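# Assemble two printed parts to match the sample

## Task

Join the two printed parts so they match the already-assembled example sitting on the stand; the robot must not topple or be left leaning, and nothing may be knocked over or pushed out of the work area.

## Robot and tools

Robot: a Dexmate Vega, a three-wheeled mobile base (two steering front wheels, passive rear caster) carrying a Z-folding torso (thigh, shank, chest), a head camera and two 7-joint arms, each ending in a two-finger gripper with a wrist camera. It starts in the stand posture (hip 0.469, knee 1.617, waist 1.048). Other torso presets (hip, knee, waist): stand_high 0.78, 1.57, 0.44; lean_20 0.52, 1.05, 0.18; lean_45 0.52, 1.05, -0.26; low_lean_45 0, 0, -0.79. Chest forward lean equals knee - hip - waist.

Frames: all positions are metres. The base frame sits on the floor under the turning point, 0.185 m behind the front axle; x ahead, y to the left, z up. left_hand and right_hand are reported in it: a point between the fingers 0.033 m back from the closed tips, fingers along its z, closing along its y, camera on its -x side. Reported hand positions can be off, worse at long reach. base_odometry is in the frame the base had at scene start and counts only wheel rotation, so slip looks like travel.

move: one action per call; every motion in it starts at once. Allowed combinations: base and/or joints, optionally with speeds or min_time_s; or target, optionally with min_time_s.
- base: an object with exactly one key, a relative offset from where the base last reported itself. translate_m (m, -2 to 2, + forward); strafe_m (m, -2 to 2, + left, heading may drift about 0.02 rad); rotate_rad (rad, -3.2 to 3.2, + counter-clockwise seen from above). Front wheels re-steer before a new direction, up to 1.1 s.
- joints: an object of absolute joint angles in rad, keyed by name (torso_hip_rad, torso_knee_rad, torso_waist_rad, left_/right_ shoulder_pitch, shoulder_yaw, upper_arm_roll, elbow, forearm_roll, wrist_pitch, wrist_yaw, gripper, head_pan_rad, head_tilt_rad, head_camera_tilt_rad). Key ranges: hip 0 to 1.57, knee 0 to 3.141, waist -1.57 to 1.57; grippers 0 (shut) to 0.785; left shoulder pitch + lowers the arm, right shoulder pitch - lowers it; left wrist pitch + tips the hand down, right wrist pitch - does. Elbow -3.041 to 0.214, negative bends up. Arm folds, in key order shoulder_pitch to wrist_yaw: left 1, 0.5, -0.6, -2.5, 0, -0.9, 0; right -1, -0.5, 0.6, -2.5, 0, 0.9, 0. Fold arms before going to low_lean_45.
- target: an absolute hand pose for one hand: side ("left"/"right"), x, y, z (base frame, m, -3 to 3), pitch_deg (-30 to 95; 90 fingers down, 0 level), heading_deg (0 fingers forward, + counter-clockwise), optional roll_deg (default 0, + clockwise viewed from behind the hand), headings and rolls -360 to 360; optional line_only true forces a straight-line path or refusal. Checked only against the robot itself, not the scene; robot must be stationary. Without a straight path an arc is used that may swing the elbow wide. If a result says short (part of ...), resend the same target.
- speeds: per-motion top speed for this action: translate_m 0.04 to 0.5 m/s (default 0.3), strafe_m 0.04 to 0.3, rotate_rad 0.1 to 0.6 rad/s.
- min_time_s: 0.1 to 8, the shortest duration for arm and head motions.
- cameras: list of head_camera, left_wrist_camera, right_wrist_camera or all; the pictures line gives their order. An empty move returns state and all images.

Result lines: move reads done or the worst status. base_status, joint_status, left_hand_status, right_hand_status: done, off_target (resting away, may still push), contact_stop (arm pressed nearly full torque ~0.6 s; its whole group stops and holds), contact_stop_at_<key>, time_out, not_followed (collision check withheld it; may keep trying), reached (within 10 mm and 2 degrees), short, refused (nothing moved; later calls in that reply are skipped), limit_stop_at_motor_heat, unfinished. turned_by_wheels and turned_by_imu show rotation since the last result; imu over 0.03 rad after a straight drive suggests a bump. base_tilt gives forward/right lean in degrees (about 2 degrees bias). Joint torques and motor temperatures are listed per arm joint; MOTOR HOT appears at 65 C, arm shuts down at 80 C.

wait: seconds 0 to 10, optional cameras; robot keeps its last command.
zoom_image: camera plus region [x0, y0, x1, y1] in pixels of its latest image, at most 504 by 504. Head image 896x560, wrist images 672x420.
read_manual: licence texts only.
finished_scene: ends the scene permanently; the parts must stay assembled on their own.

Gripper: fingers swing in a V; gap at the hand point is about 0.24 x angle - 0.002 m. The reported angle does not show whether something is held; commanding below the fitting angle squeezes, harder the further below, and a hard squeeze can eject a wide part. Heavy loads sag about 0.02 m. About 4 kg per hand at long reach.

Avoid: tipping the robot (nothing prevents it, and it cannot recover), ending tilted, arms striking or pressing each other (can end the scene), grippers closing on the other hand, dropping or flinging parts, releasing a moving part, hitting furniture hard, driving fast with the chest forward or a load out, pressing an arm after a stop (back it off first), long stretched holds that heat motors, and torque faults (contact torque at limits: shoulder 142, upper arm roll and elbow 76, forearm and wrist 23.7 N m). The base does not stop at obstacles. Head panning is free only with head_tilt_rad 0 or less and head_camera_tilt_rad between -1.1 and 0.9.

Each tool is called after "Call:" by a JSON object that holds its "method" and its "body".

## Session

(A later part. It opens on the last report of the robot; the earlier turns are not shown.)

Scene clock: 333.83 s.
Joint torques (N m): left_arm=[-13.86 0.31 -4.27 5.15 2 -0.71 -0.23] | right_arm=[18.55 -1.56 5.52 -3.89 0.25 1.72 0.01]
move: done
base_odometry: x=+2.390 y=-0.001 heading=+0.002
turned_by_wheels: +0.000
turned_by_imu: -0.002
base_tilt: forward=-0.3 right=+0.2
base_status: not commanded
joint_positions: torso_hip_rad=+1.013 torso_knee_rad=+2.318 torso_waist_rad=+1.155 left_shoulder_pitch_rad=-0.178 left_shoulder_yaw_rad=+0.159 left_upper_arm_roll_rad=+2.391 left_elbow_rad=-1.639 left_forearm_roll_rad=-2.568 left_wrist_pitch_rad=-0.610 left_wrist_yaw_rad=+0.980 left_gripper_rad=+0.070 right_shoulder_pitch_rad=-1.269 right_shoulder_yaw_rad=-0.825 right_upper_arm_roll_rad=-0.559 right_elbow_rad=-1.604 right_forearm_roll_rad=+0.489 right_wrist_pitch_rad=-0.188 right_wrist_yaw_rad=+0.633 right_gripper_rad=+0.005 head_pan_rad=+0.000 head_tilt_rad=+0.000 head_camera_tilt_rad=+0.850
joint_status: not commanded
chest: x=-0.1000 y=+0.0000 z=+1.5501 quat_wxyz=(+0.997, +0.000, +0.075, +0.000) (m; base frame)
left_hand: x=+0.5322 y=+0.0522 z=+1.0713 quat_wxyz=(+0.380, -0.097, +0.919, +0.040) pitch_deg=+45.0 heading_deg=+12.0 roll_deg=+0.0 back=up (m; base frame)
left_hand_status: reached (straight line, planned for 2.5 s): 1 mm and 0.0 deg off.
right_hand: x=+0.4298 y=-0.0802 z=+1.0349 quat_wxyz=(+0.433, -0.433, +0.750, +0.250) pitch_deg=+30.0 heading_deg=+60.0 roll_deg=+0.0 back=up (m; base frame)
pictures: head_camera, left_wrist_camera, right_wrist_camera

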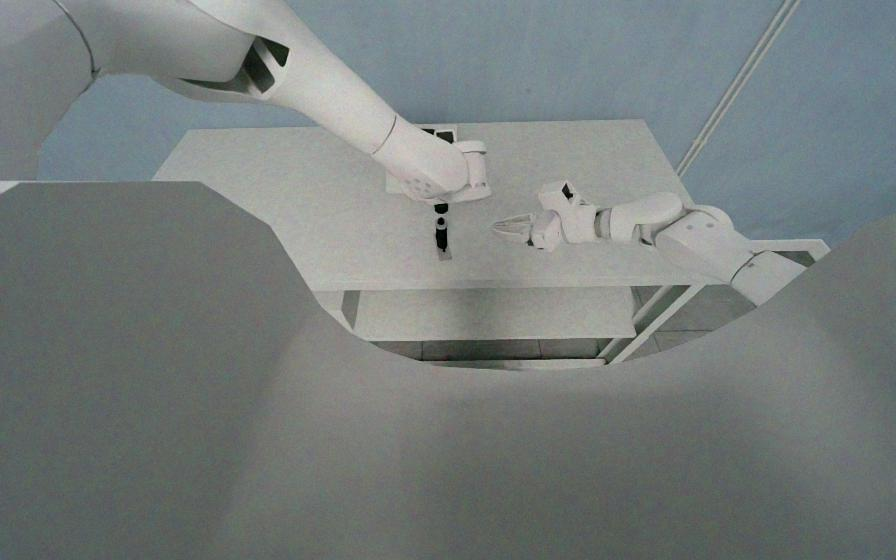

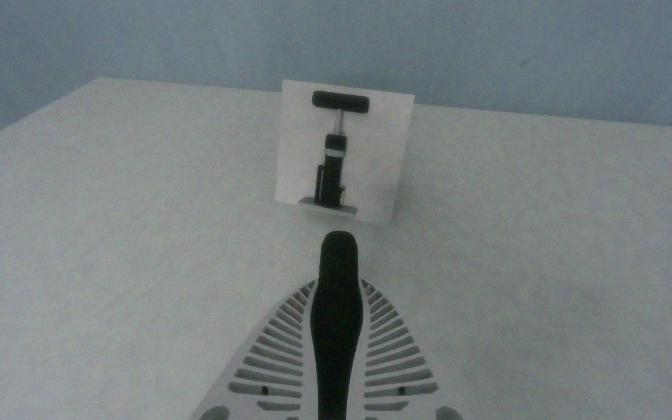

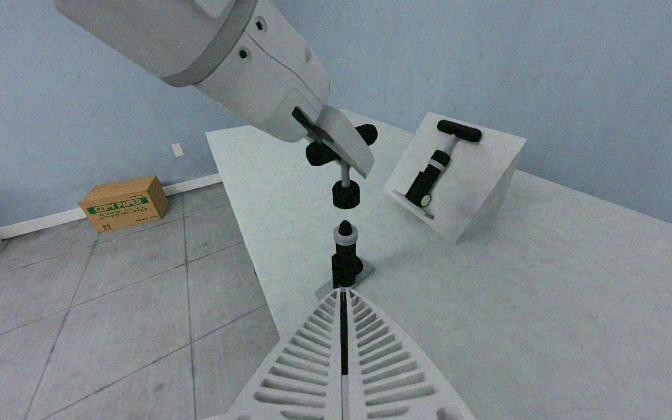

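Call:
{"method": "move", "body": {"target": {"side": "left", "x": 0.532, "y": 0.053, "z": 1.047, "pitch_deg": 45, "heading_deg": 12, "roll_deg": 0, "line_only": true}, "min_time_s": 2.5, "cameras": ["head_camera", "right_wrist_camera"]}}

Call:
{"method": "zoom_image", "body": {"camera": "right_wrist_camera", "region": [295, 150, 395, 300]}}

Call:
{"method": "zoom_image", "body": {"camera": "head_camera", "region": [410, 190, 480, 270]}}

Scene clock: 340.93 s.
Joint torques (N m): left_arm=[-14.92 -1.83 -4.44 5.54 1.73 -1.54 -0.02] | right_arm=[20.37 -3.62 4.66 -3.49 0.15 1.03 0.12]
move: refused
base_odometry: x=+2.390 y=-0.001 heading=+0.002
turned_by_wheels: +0.000
turned_by_imu: -0.001
base_tilt: forward=-0.3 right=+0.0
base_status: not commanded
joint_positions: torso_hip_rad=+1.013 torso_knee_rad=+2.318 torso_waist_rad=+1.155 left_shoulder_pitch_rad=-0.175 left_shoulder_yaw_rad=+0.158 left_upper_arm_roll_rad=+2.391 left_elbow_rad=-1.634 left_forearm_roll_rad=-2.567 left_wrist_pitch_rad=-0.609 left_wrist_yaw_rad=+0.978 left_gripper_rad=+0.070 right_shoulder_pitch_rad=-1.269 right_shoulder_yaw_rad=-0.825 right_upper_arm_roll_rad=-0.559 right_elbow_rad=-1.604 right_forearm_roll_rad=+0.489 right_wrist_pitch_rad=-0.188 right_wrist_yaw_rad=+0.633 right_gripper_rad=+0.005 head_pan_rad=+0.000 head_tilt_rad=+0.000 head_camera_tilt_rad=+0.850
joint_status: not commanded
chest: x=-0.1000 y=+0.0000 z=+1.5501 quat_wxyz=(+0.997, +0.000, +0.075, +0.000) (m; base frame)
left_hand: x=+0.5324 y=+0.0521 z=+1.0700 quat_wxyz=(+0.380, -0.097, +0.919, +0.040) pitch_deg=+45.0 heading_deg=+12.0 roll_deg=+0.0 back=up (m; base frame)
left_hand_status: refused: the best posture that gets there brings the left finger within 2.2 cm of the right finger (limit 2.5). Nothing moved.
right_hand: x=+0.4298 y=-0.0802 z=+1.0349 quat_wxyz=(+0.433, -0.433, +0.750, +0.250) pitch_deg=+30.0 heading_deg=+60.0 roll_deg=+0.0 back=up (m; base frame)
pictures: head_camera, right_wrist_camera

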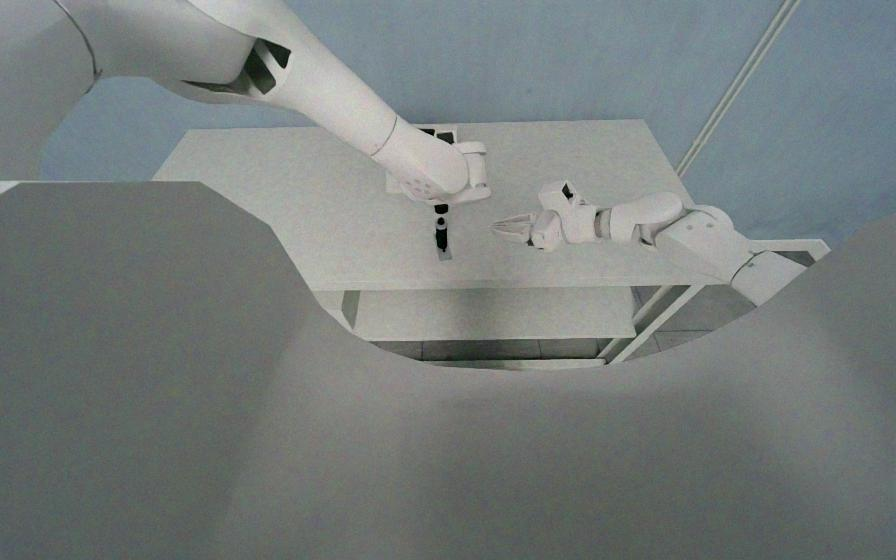

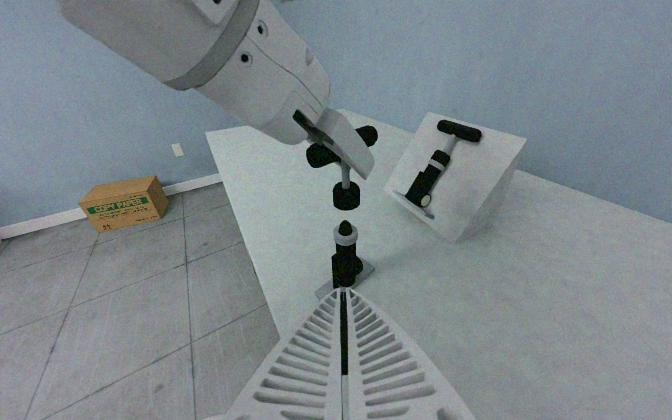

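Scaled by 3.360 from the camera's 672x420 image, which has a finer 960x600 frame.

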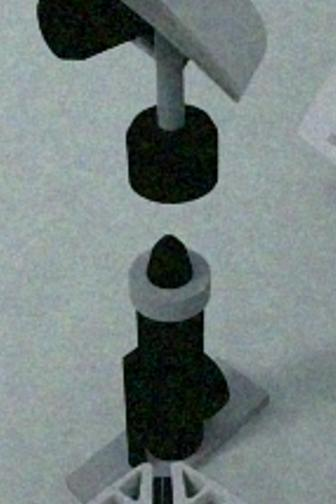

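Scaled by 6.300 from the camera's 896x560 image, which has a finer 960x600 frame.

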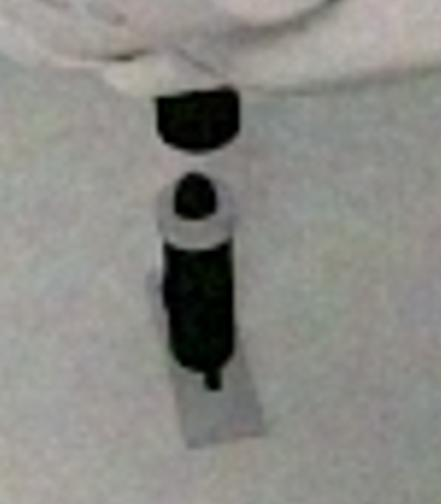

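Call:
{"method": "move", "body": {"target": {"side": "right", "x": 0.406, "y": -0.121, "z": 1.06, "pitch_deg": 30, "heading_deg": 60, "roll_deg": 0, "line_only": true}, "min_time_s": 2, "cameras": []}}

Call:
{"method": "move", "body": {"target": {"side": "left", "x": 0.532, "y": 0.053, "z": 1.047, "pitch_deg": 45, "heading_deg": 12, "roll_deg": 0, "line_only": true}, "min_time_s": 2.5, "cameras": ["head_camera", "right_wrist_camera"]}}

Call:
{"method": "zoom_image", "body": {"camera": "right_wrist_camera", "region": [290, 130, 400, 290]}}

Call:
{"method": "zoom_image", "body": {"camera": "head_camera", "region": [410, 190, 480, 270]}}

Scene clock: 345.37 s.
Joint torques (N m): left_arm=[-15.22 -4.29 -4.84 4.44 1.72 -0.66 -0.03] | right_arm=[6.1 -7.3 11.92 -5.83 0.64 2.51 0.31]
move: done
base_odometry: x=+2.390 y=-0.001 heading=+0.002
turned_by_wheels: +0.000
turned_by_imu: -0.001
base_tilt: forward=-0.2 right=+0.3
base_status: not commanded
joint_positions: torso_hip_rad=+1.013 torso_knee_rad=+2.318 torso_waist_rad=+1.155 left_shoulder_pitch_rad=-0.175 left_shoulder_yaw_rad=+0.158 left_upper_arm_roll_rad=+2.391 left_elbow_rad=-1.634 left_forearm_roll_rad=-2.567 left_wrist_pitch_rad=-0.609 left_wrist_yaw_rad=+0.978 left_gripper_rad=+0.070 right_shoulder_pitch_rad=-1.382 right_shoulder_yaw_rad=-0.966 right_upper_arm_roll_rad=-0.456 right_elbow_rad=-1.712 right_forearm_roll_rad=+0.575 right_wrist_pitch_rad=-0.172 right_wrist_yaw_rad=+0.650 right_gripper_rad=+0.005 head_pan_rad=+0.000 head_tilt_rad=+0.000 head_camera_tilt_rad=+0.850
joint_status: not commanded
chest: x=-0.1000 y=+0.0000 z=+1.5501 quat_wxyz=(+0.997, +0.000, +0.075, +0.000) (m; base frame)
left_hand: x=+0.5324 y=+0.0521 z=+1.0700 quat_wxyz=(+0.380, -0.097, +0.919, +0.040) pitch_deg=+45.0 heading_deg=+12.0 roll_deg=+0.0 back=up (m; base frame)
right_hand: x=+0.4067 y=-0.1199 z=+1.0588 quat_wxyz=(+0.433, -0.433, +0.750, +0.250) pitch_deg=+30.0 heading_deg=+60.0 roll_deg=+0.0 back=up (m; base frame)
right_hand_status: reached (straight line, planned for 2.0 s): 2 mm and 0.0 deg off.
pictures: none
No camera images: "cameras" was empty.

Scene clock: 348.37 s.
Joint torques (N m): left_arm=[-14.59 -3.16 -3.87 4.3 1.07 -0.94 -0.05] | right_arm=[6.65 -7.07 12.95 -6.26 0.79 1.68 0.17]
move: done
base_odometry: x=+2.390 y=-0.001 heading=+0.002
turned_by_wheels: +0.000
turned_by_imu: -0.001
base_tilt: forward=-0.5 right=+0.2
base_status: not commanded
joint_positions: torso_hip_rad=+1.013 torso_knee_rad=+2.318 torso_waist_rad=+1.155 left_shoulder_pitch_rad=-0.122 left_shoulder_yaw_rad=+0.139 left_upper_arm_roll_rad=+2.403 left_elbow_rad=-1.577 left_forearm_roll_rad=-2.559 left_wrist_pitch_rad=-0.614 left_wrist_yaw_rad=+0.954 left_gripper_rad=+0.070 right_shoulder_pitch_rad=-1.386 right_shoulder_yaw_rad=-0.971 right_upper_arm_roll_rad=-0.453 right_elbow_rad=-1.715 right_forearm_roll_rad=+0.578 right_wrist_pitch_rad=-0.171 right_wrist_yaw_rad=+0.651 right_gripper_rad=+0.005 head_pan_rad=+0.000 head_tilt_rad=+0.000 head_camera_tilt_rad=+0.850
joint_status: not commanded
chest: x=-0.1000 y=+0.0000 z=+1.5501 quat_wxyz=(+0.997, +0.000, +0.075, +0.000) (m; base frame)
left_hand: x=+0.5320 y=+0.0530 z=+1.0479 quat_wxyz=(+0.380, -0.097, +0.919, +0.040) pitch_deg=+45.0 heading_deg=+12.0 roll_deg=+0.0 back=up (m; base frame)
left_hand_status: reached (straight line, planned for 2.5 s): 1 mm and 0.0 deg off.
right_hand: x=+0.4059 y=-0.1210 z=+1.0597 quat_wxyz=(+0.433, -0.433, +0.750, +0.250) pitch_deg=+30.0 heading_deg=+60.0 roll_deg=+0.0 back=up (m; base frame)
pictures: head_camera, right_wrist_camera

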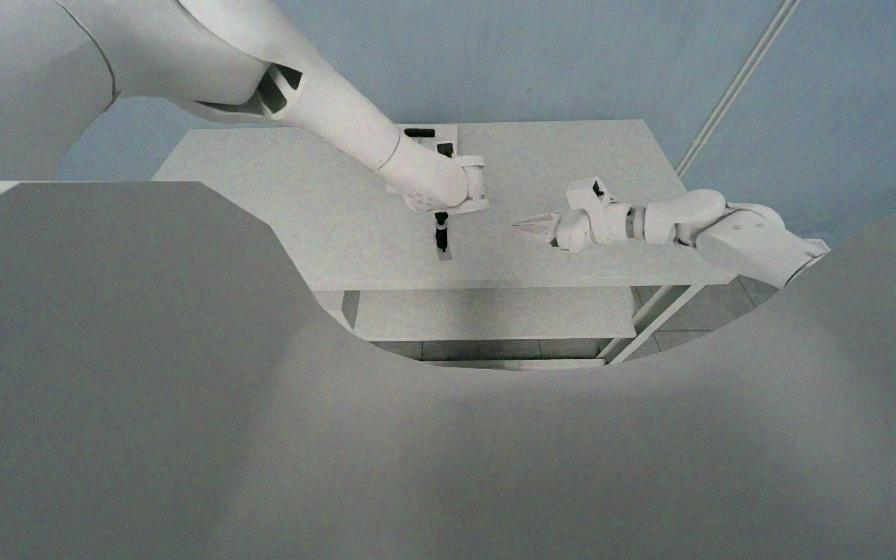

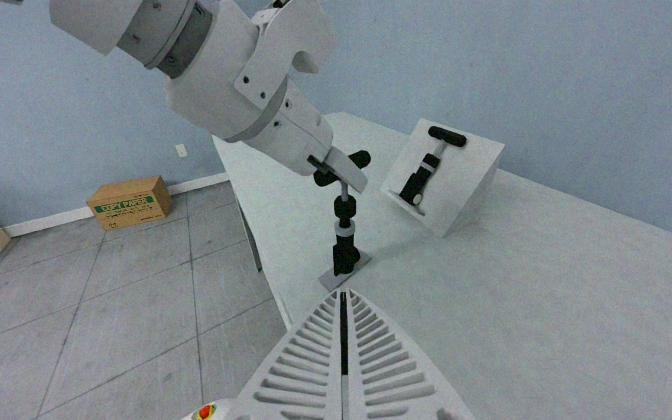

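Scaled by 3.150 from the camera's 672x420 image, which has a finer 960x600 frame.

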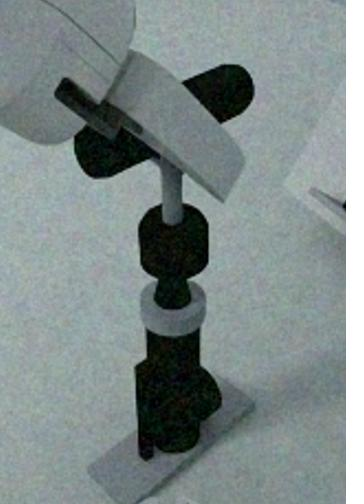

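Scaled by 6.300 from the camera's 896x560 image, which has a finer 960x600 frame.

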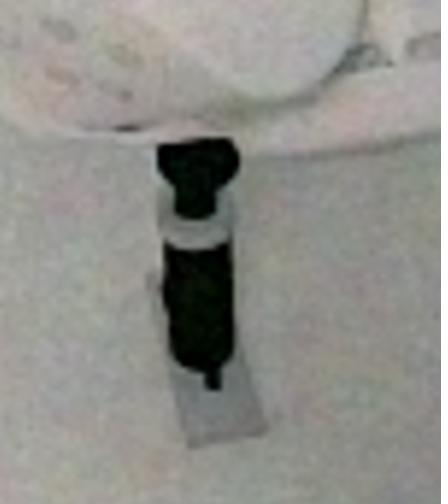

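Call:
{"method": "move", "body": {"target": {"side": "left", "x": 0.532, "y": 0.054, "z": 1.037, "pitch_deg": 45, "heading_deg": 12, "roll_deg": 0, "line_only": true}, "min_time_s": 2.5, "cameras": ["head_camera", "right_wrist_camera"]}}

Call:
{"method": "zoom_image", "body": {"camera": "right_wrist_camera", "region": [290, 130, 400, 290]}}

Call:
{"method": "zoom_image", "body": {"camera": "right_wrist_camera", "region": [315, 180, 375, 250]}}

Scene clock: 352.70 s.
Joint torques (N m): left_arm=[-14.46 -1.54 -5.94 6.51 1.55 -1.5 -0.09] | right_arm=[6.99 -7.33 11.47 -5.43 0.99 2.03 0.35]
move: done
base_odometry: x=+2.390 y=-0.001 heading=+0.002
turned_by_wheels: +0.000
turned_by_imu: -0.001
base_tilt: forward=-0.3 right=+0.2
base_status: not commanded
joint_positions: torso_hip_rad=+1.013 torso_knee_rad=+2.318 torso_waist_rad=+1.155 left_shoulder_pitch_rad=-0.097 left_shoulder_yaw_rad=+0.131 left_upper_arm_roll_rad=+2.408 left_elbow_rad=-1.547 left_forearm_roll_rad=-2.556 left_wrist_pitch_rad=-0.614 left_wrist_yaw_rad=+0.942 left_gripper_rad=+0.070 right_shoulder_pitch_rad=-1.386 right_shoulder_yaw_rad=-0.971 right_upper_arm_roll_rad=-0.453 right_elbow_rad=-1.715 right_forearm_roll_rad=+0.578 right_wrist_pitch_rad=-0.171 right_wrist_yaw_rad=+0.651 right_gripper_rad=+0.005 head_pan_rad=+0.000 head_tilt_rad=+0.000 head_camera_tilt_rad=+0.850
joint_status: not commanded
chest: x=-0.1000 y=+0.0000 z=+1.5501 quat_wxyz=(+0.997, +0.000, +0.075, +0.000) (m; base frame)
left_hand: x=+0.5319 y=+0.0540 z=+1.0373 quat_wxyz=(+0.380, -0.097, +0.919, +0.040) pitch_deg=+45.0 heading_deg=+12.0 roll_deg=+0.0 back=up (m; base frame)
left_hand_status: reached (straight line, planned for 2.5 s): 0 mm and 0.0 deg off.
right_hand: x=+0.4059 y=-0.1210 z=+1.0597 quat_wxyz=(+0.433, -0.433, +0.750, +0.250) pitch_deg=+30.0 heading_deg=+60.0 roll_deg=+0.0 back=up (m; base frame)
pictures: head_camera, right_wrist_camera

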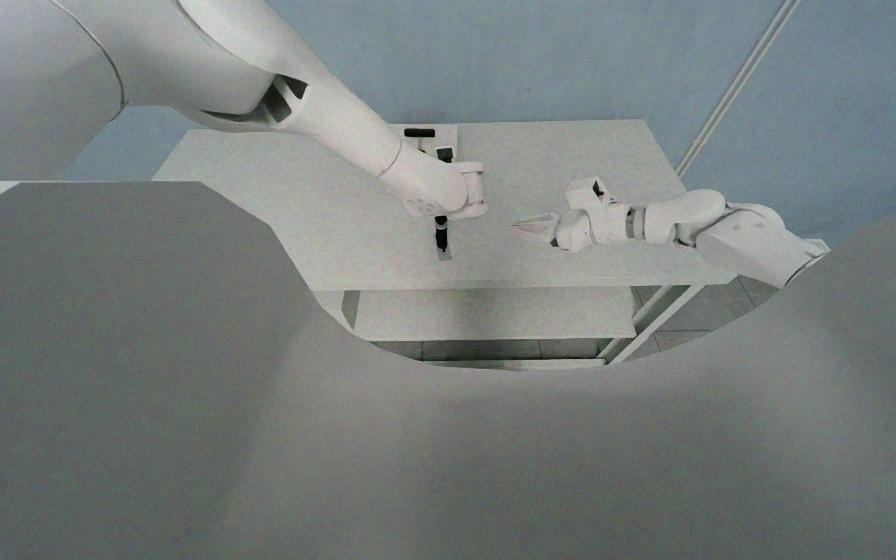

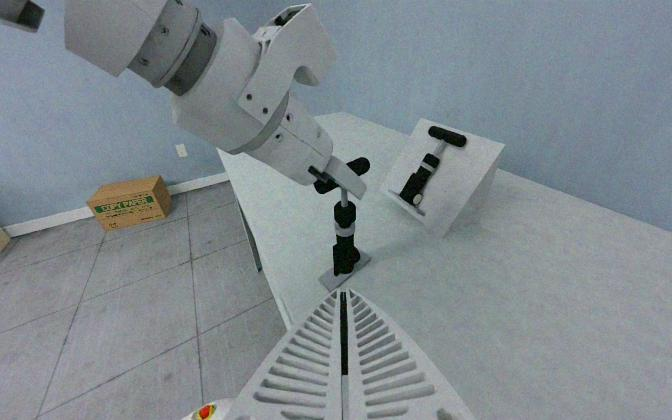

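Scaled by 3.150 from the camera's 672x420 image, which has a finer 960x600 frame.

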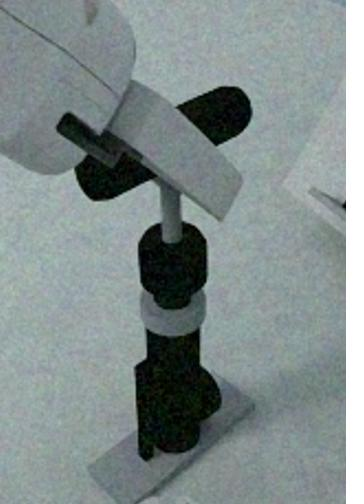

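Scaled by 7.200 from the camera's 672x420 image, which has a finer 960x600 frame.

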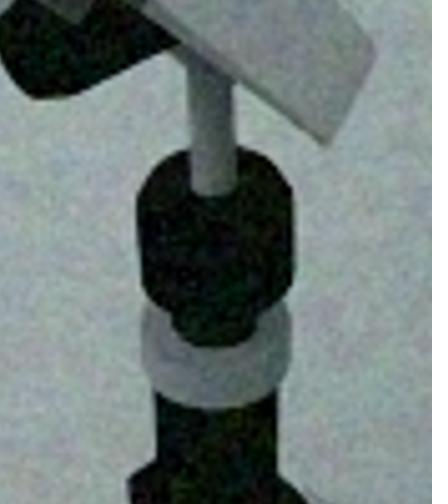

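Call:
{"method": "move", "body": {"target": {"side": "left", "x": 0.532, "y": 0.054, "z": 1.029, "pitch_deg": 45, "heading_deg": 12, "roll_deg": 0, "line_only": true}, "min_time_s": 2.5, "cameras": ["head_camera", "right_wrist_camera"]}}

Call:
{"method": "zoom_image", "body": {"camera": "right_wrist_camera", "region": [290, 130, 400, 290]}}

Call:
{"method": "zoom_image", "body": {"camera": "right_wrist_camera", "region": [315, 180, 375, 250]}}

Call:
{"method": "zoom_image", "body": {"camera": "head_camera", "region": [410, 190, 480, 270]}}

Scene clock: 356.30 s.
Joint torques (N m): left_arm=[-15.61 -3.11 -4.13 2.78 1.59 -1.15 -0.46] | right_arm=[6.25 -6.23 11.43 -4.68 1.03 2.5 0.24]
move: done
base_odometry: x=+2.390 y=-0.001 heading=+0.002
turned_by_wheels: +0.000
turned_by_imu: -0.001
base_tilt: forward=-0.5 right=+0.3
base_status: not commanded
joint_positions: torso_hip_rad=+1.013 torso_knee_rad=+2.318 torso_waist_rad=+1.155 left_shoulder_pitch_rad=-0.077 left_shoulder_yaw_rad=+0.123 left_upper_arm_roll_rad=+2.411 left_elbow_rad=-1.522 left_forearm_roll_rad=-2.554 left_wrist_pitch_rad=-0.613 left_wrist_yaw_rad=+0.932 left_gripper_rad=+0.070 right_shoulder_pitch_rad=-1.386 right_shoulder_yaw_rad=-0.971 right_upper_arm_roll_rad=-0.453 right_elbow_rad=-1.715 right_forearm_roll_rad=+0.578 right_wrist_pitch_rad=-0.171 right_wrist_yaw_rad=+0.651 right_gripper_rad=+0.005 head_pan_rad=+0.000 head_tilt_rad=+0.000 head_camera_tilt_rad=+0.850
joint_status: not commanded
chest: x=-0.1000 y=+0.0000 z=+1.5501 quat_wxyz=(+0.997, +0.000, +0.075, +0.000) (m; base frame)
left_hand: x=+0.5319 y=+0.0541 z=+1.0293 quat_wxyz=(+0.380, -0.097, +0.919, +0.040) pitch_deg=+45.0 heading_deg=+12.0 roll_deg=+0.0 back=up (m; base frame)
left_hand_status: reached (straight line, planned for 2.5 s): 0 mm and 0.0 deg off.
right_hand: x=+0.4059 y=-0.1210 z=+1.0597 quat_wxyz=(+0.433, -0.433, +0.750, +0.250) pitch_deg=+30.0 heading_deg=+60.0 roll_deg=+0.0 back=up (m; base frame)
pictures: head_camera, right_wrist_camera

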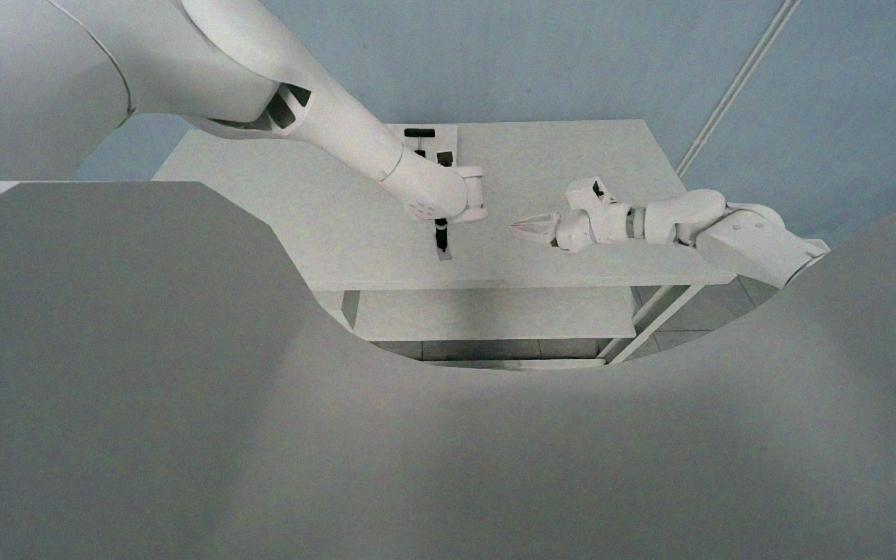

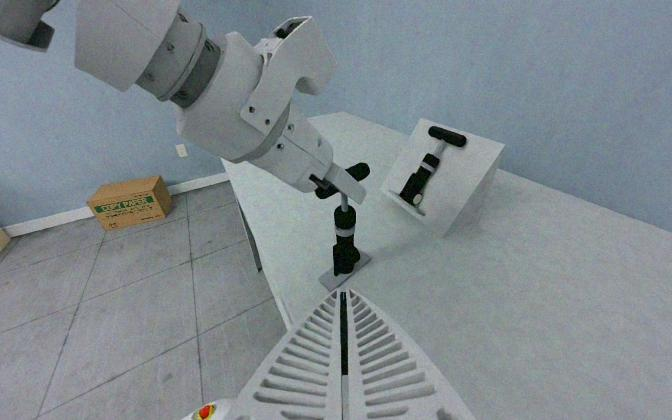

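Scaled by 3.150 from the camera's 672x420 image, which has a finer 960x600 frame.

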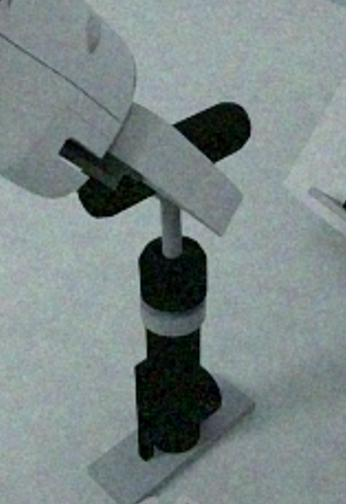

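Scaled by 7.200 from the camera's 672x420 image, which has a finer 960x600 frame.

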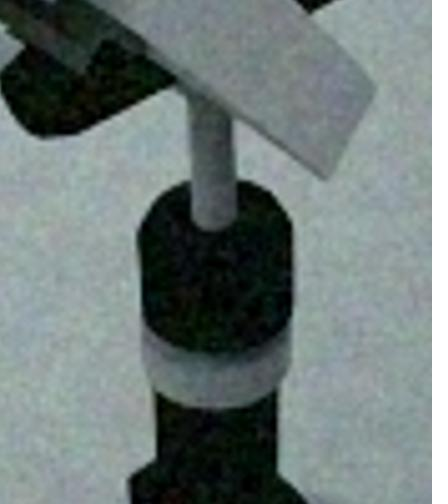

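Scaled by 6.300 from the camera's 896x560 image, which has a finer 960x600 frame.

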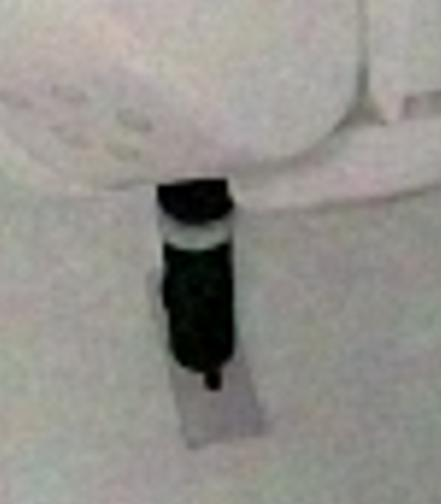

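Call:
{"method": "move", "body": {"target": {"side": "left", "x": 0.532, "y": 0.054, "z": 1.0255, "pitch_deg": 45, "heading_deg": 12, "roll_deg": 0, "line_only": true}, "min_time_s": 2.5, "cameras": ["head_camera", "right_wrist_camera"]}}

Call:
{"method": "zoom_image", "body": {"camera": "right_wrist_camera", "region": [315, 180, 375, 250]}}

Call:
{"method": "zoom_image", "body": {"camera": "right_wrist_camera", "region": [290, 130, 400, 290]}}

Scene clock: 360.00 s.
Joint torques (N m): left_arm=[-15.97 -1.68 -4.33 3.59 1.41 -0.37 -0.37] | right_arm=[5.79 -5.31 12.06 -6.1 1.44 2.01 0.21]
move: done
base_odometry: x=+2.390 y=-0.001 heading=+0.002
turned_by_wheels: +0.000
turned_by_imu: -0.001
base_tilt: forward=-0.3 right=+0.0
base_status: not commanded
joint_positions: torso_hip_rad=+1.013 torso_knee_rad=+2.318 torso_waist_rad=+1.155 left_shoulder_pitch_rad=-0.067 left_shoulder_yaw_rad=+0.119 left_upper_arm_roll_rad=+2.413 left_elbow_rad=-1.510 left_forearm_roll_rad=-2.553 left_wrist_pitch_rad=-0.613 left_wrist_yaw_rad=+0.928 left_gripper_rad=+0.070 right_shoulder_pitch_rad=-1.386 right_shoulder_yaw_rad=-0.971 right_upper_arm_roll_rad=-0.453 right_elbow_rad=-1.715 right_forearm_roll_rad=+0.578 right_wrist_pitch_rad=-0.171 right_wrist_yaw_rad=+0.651 right_gripper_rad=+0.005 head_pan_rad=+0.000 head_tilt_rad=+0.000 head_camera_tilt_rad=+0.850
joint_status: not commanded
chest: x=-0.1000 y=+0.0000 z=+1.5501 quat_wxyz=(+0.997, +0.000, +0.075, +0.000) (m; base frame)
left_hand: x=+0.5319 y=+0.0541 z=+1.0256 quat_wxyz=(+0.380, -0.097, +0.919, +0.040) pitch_deg=+45.0 heading_deg=+12.0 roll_deg=+0.0 back=up (m; base frame)
left_hand_status: reached (straight line, planned for 2.5 s): 0 mm and 0.0 deg off.
right_hand: x=+0.4059 y=-0.1210 z=+1.0597 quat_wxyz=(+0.433, -0.433, +0.750, +0.250) pitch_deg=+30.0 heading_deg=+60.0 roll_deg=+0.0 back=up (m; base frame)
pictures: head_camera, right_wrist_camera

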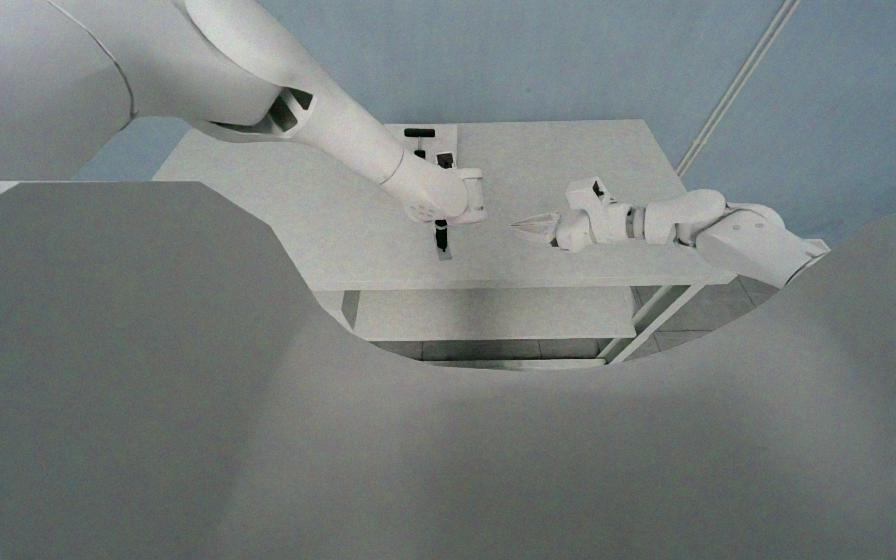

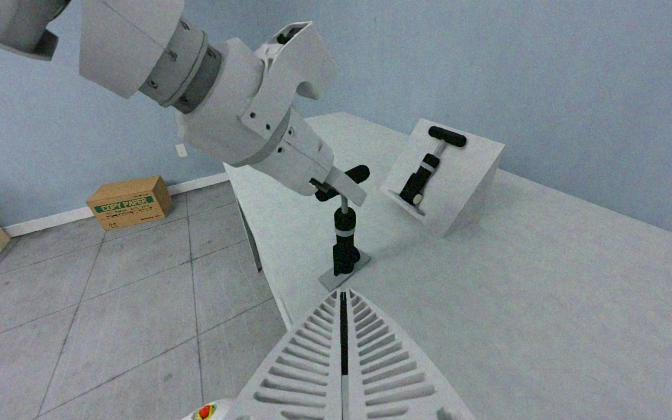

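Scaled by 7.200 from the camera's 672x420 image, which has a finer 960x600 frame.

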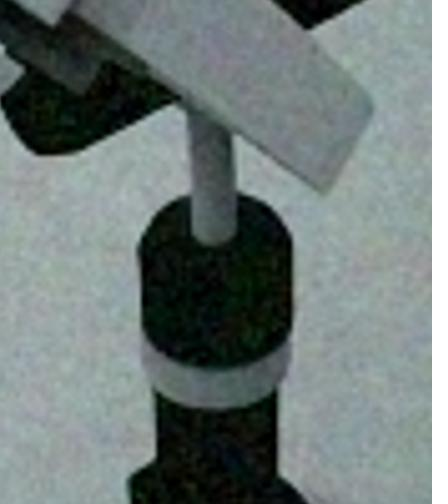

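Scaled by 3.150 from the camera's 672x420 image, which has a finer 960x600 frame.

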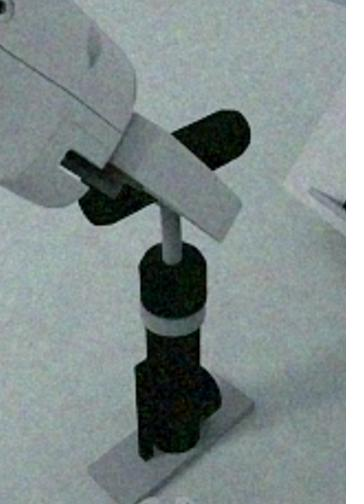

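Call:
{"method": "move", "body": {"target": {"side": "left", "x": 0.532, "y": 0.054, "z": 1.0225, "pitch_deg": 45, "heading_deg": 12, "roll_deg": 0, "line_only": true}, "min_time_s": 2.5, "cameras": ["head_camera", "left_wrist_camera", "right_wrist_camera"]}}

Call:
{"method": "zoom_image", "body": {"camera": "right_wrist_camera", "region": [315, 180, 375, 250]}}

Call:
{"method": "zoom_image", "body": {"camera": "right_wrist_camera", "region": [290, 130, 400, 290]}}

Scene clock: 363.53 s.
Joint torques (N m): left_arm=[-10.28 -4.17 -2.98 2.3 0.63 -0.27 -0.59] | right_arm=[5.84 -7.98 12.84 -5.84 0.78 0.59 -0.25]
move: done
base_odometry: x=+2.390 y=-0.001 heading=+0.002
turned_by_wheels: +0.000
turned_by_imu: -0.001
base_tilt: forward=-0.4 right=+0.2
base_status: not commanded
joint_positions: torso_hip_rad=+1.013 torso_knee_rad=+2.318 torso_waist_rad=+1.155 left_shoulder_pitch_rad=-0.060 left_shoulder_yaw_rad=+0.116 left_upper_arm_roll_rad=+2.414 left_elbow_rad=-1.500 left_forearm_roll_rad=-2.553 left_wrist_pitch_rad=-0.612 left_wrist_yaw_rad=+0.924 left_gripper_rad=+0.070 right_shoulder_pitch_rad=-1.386 right_shoulder_yaw_rad=-0.971 right_upper_arm_roll_rad=-0.453 right_elbow_rad=-1.715 right_forearm_roll_rad=+0.578 right_wrist_pitch_rad=-0.171 right_wrist_yaw_rad=+0.651 right_gripper_rad=+0.005 head_pan_rad=+0.000 head_tilt_rad=+0.000 head_camera_tilt_rad=+0.850
joint_status: not commanded
chest: x=-0.1000 y=+0.0000 z=+1.5501 quat_wxyz=(+0.997, +0.000, +0.075, +0.000) (m; base frame)
left_hand: x=+0.5321 y=+0.0540 z=+1.0228 quat_wxyz=(+0.381, -0.097, +0.919, +0.040) pitch_deg=+45.0 heading_deg=+12.0 roll_deg=+0.0 back=up (m; base frame)
left_hand_status: reached (straight line, planned for 2.5 s): 0 mm and 0.0 deg off.
right_hand: x=+0.4059 y=-0.1210 z=+1.0597 quat_wxyz=(+0.433, -0.433, +0.750, +0.250) pitch_deg=+30.0 heading_deg=+60.0 roll_deg=+0.0 back=up (m; base frame)
pictures: head_camera, left_wrist_camera, right_wrist_camera

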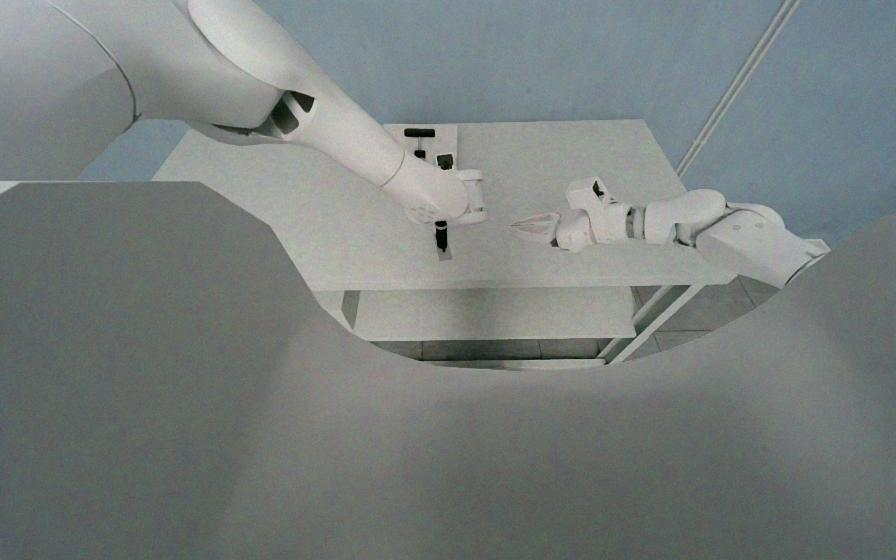

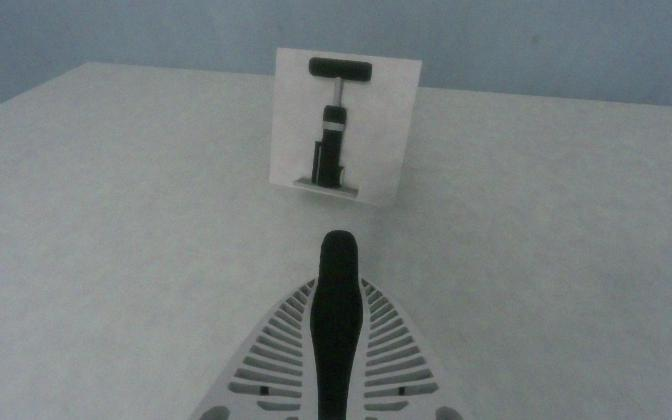

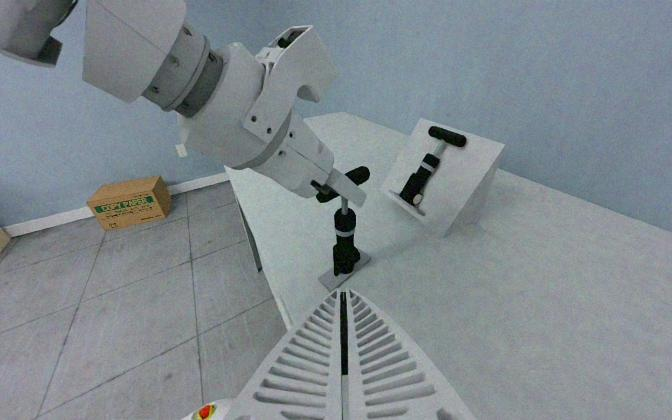

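Scaled by 7.200 from the camera's 672x420 image, which has a finer 960x600 frame.

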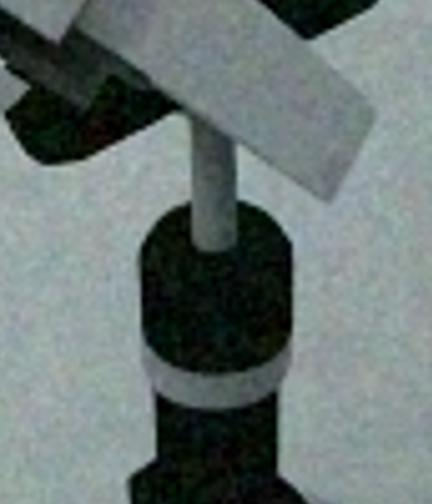

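Scaled by 3.150 from the camera's 672x420 image, which has a finer 960x600 frame.

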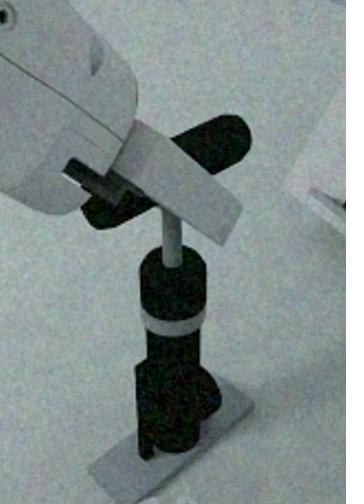

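Call:
{"method": "zoom_image", "body": {"camera": "right_wrist_camera", "region": [390, 115, 480, 220]}}

Call:
{"method": "zoom_image", "body": {"camera": "left_wrist_camera", "region": [270, 45, 430, 210]}}

Scaled by 4.800 from the camera's 672x420 image, which has a finer 960x600 frame.

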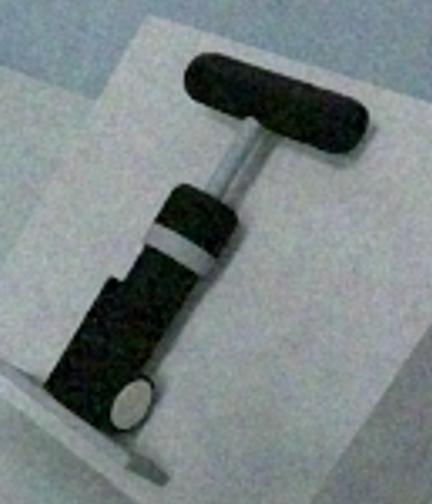

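Scaled by 3.055 from the camera's 672x420 image, which has a finer 960x600 frame.

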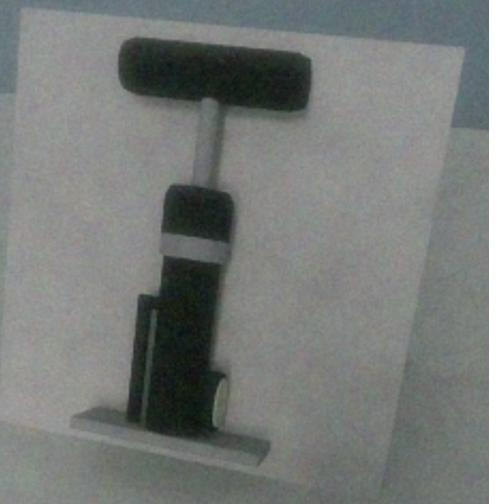

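Call:
{"method": "move", "body": {"target": {"side": "left", "x": 0.532, "y": 0.054, "z": 1.0205, "pitch_deg": 45, "heading_deg": 12, "roll_deg": 0, "line_only": true}, "min_time_s": 2.5, "cameras": ["head_camera", "right_wrist_camera"]}}

Call:
{"method": "zoom_image", "body": {"camera": "right_wrist_camera", "region": [315, 180, 375, 250]}}

Scene clock: 368.20 s.
Joint torques (N m): left_arm=[-5.85 -0.03 -1.82 3.24 -0.59 0.53 -0.37] | right_arm=[6.9 -5.86 11.36 -5.6 0.95 1.49 -0.41]
move: done
base_odometry: x=+2.390 y=-0.001 heading=+0.002
turned_by_wheels: +0.000
turned_by_imu: -0.001
base_tilt: forward=-0.5 right=+0.1
base_status: not commanded
joint_positions: torso_hip_rad=+1.014 torso_knee_rad=+2.318 torso_waist_rad=+1.155 left_shoulder_pitch_rad=-0.055 left_shoulder_yaw_rad=+0.114 left_upper_arm_roll_rad=+2.414 left_elbow_rad=-1.493 left_forearm_roll_rad=-2.552 left_wrist_pitch_rad=-0.612 left_wrist_yaw_rad=+0.922 left_gripper_rad=+0.070 right_shoulder_pitch_rad=-1.386 right_shoulder_yaw_rad=-0.971 right_upper_arm_roll_rad=-0.453 right_elbow_rad=-1.715 right_forearm_roll_rad=+0.578 right_wrist_pitch_rad=-0.171 right_wrist_yaw_rad=+0.651 right_gripper_rad=+0.005 head_pan_rad=+0.000 head_tilt_rad=+0.000 head_camera_tilt_rad=+0.850
joint_status: not commanded
chest: x=-0.1003 y=+0.0000 z=+1.5501 quat_wxyz=(+0.997, +0.000, +0.075, +0.000) (m; base frame)
left_hand: x=+0.5323 y=+0.0539 z=+1.0213 quat_wxyz=(+0.381, -0.097, +0.919, +0.040) pitch_deg=+44.9 heading_deg=+12.0 roll_deg=-0.1 back=up (m; base frame)
left_hand_status: reached (straight line, planned for 2.5 s): 1 mm and 0.1 deg off.
right_hand: x=+0.4058 y=-0.1210 z=+1.0599 quat_wxyz=(+0.433, -0.433, +0.750, +0.250) pitch_deg=+30.0 heading_deg=+60.0 roll_deg=+0.0 back=up (m; base frame)
pictures: head_camera, right_wrist_camera

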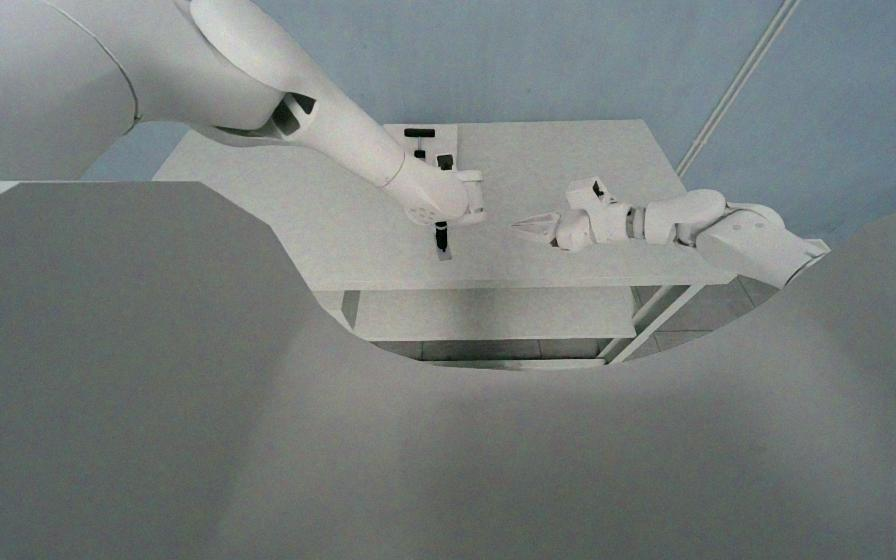

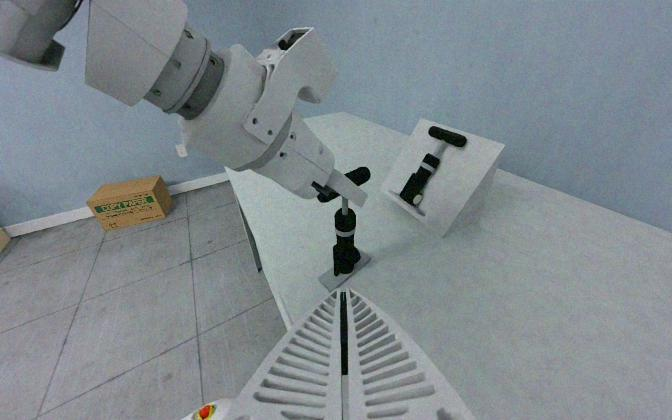

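Scaled by 7.200 from the camera's 672x420 image, which has a finer 960x600 frame.

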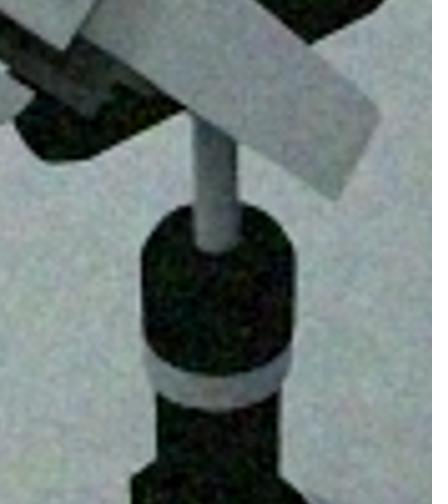

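Call:
{"method": "move", "body": {"target": {"side": "left", "x": 0.532, "y": 0.054, "z": 1.0242, "pitch_deg": 45, "heading_deg": 12, "roll_deg": 0, "line_only": true}, "min_time_s": 2, "cameras": ["right_wrist_camera"]}}

Call:
{"method": "zoom_image", "body": {"camera": "right_wrist_camera", "region": [290, 130, 400, 290]}}

Call:
{"method": "zoom_image", "body": {"camera": "right_wrist_camera", "region": [315, 180, 375, 250]}}

Scene clock: 371.70 s.
Joint torques (N m): left_arm=[-25.67 2.29 -7.53 1.88 0.93 -0.92 0.48] | right_arm=[4.68 -6.97 11.94 -6.13 0.95 1.91 -0.03]
move: done
base_odometry: x=+2.390 y=-0.001 heading=+0.002
turned_by_wheels: +0.000
turned_by_imu: -0.001
base_tilt: forward=-0.2 right=+0.1
base_status: not commanded
joint_positions: torso_hip_rad=+1.013 torso_knee_rad=+2.318 torso_waist_rad=+1.155 left_shoulder_pitch_rad=-0.062 left_shoulder_yaw_rad=+0.117 left_upper_arm_roll_rad=+2.414 left_elbow_rad=-1.503 left_forearm_roll_rad=-2.553 left_wrist_pitch_rad=-0.612 left_wrist_yaw_rad=+0.925 left_gripper_rad=+0.070 right_shoulder_pitch_rad=-1.386 right_shoulder_yaw_rad=-0.971 right_upper_arm_roll_rad=-0.453 right_elbow_rad=-1.715 right_forearm_roll_rad=+0.578 right_wrist_pitch_rad=-0.171 right_wrist_yaw_rad=+0.651 right_gripper_rad=+0.005 head_pan_rad=+0.000 head_tilt_rad=+0.000 head_camera_tilt_rad=+0.850
joint_status: not commanded
chest: x=-0.1001 y=+0.0000 z=+1.5501 quat_wxyz=(+0.997, +0.000, +0.075, +0.000) (m; base frame)
left_hand: x=+0.5318 y=+0.0541 z=+1.0236 quat_wxyz=(+0.380, -0.096, +0.919, +0.040) pitch_deg=+45.0 heading_deg=+12.0 roll_deg=+0.0 back=up (m; base frame)
left_hand_status: reached (straight line, planned for 2.0 s): 1 mm and 0.0 deg off.
right_hand: x=+0.4058 y=-0.1210 z=+1.0598 quat_wxyz=(+0.433, -0.433, +0.750, +0.250) pitch_deg=+30.0 heading_deg=+60.0 roll_deg=+0.0 back=up (m; base frame)
pictures: right_wrist_camera

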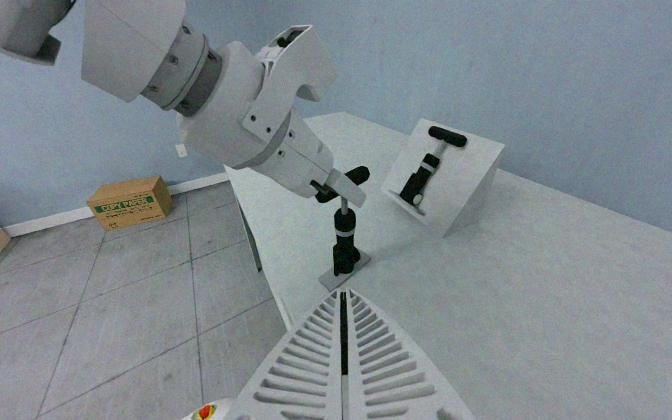

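Scaled by 3.150 from the camera's 672x420 image, which has a finer 960x600 frame.

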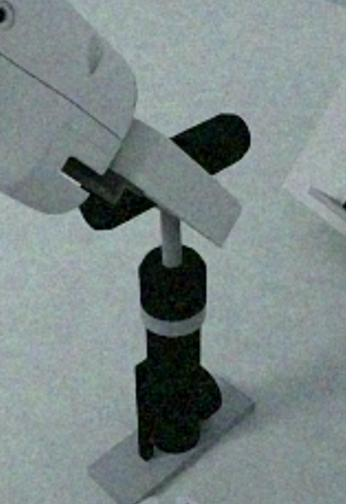

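Scaled by 7.200 from the camera's 672x420 image, which has a finer 960x600 frame.

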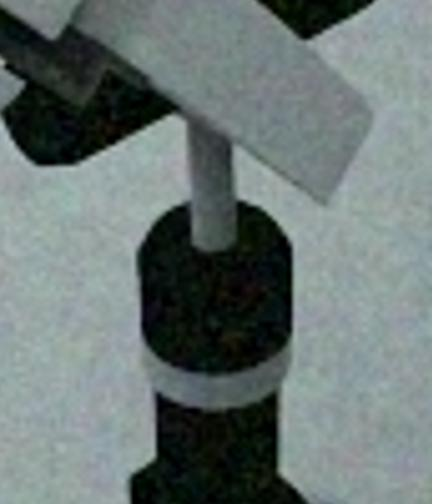

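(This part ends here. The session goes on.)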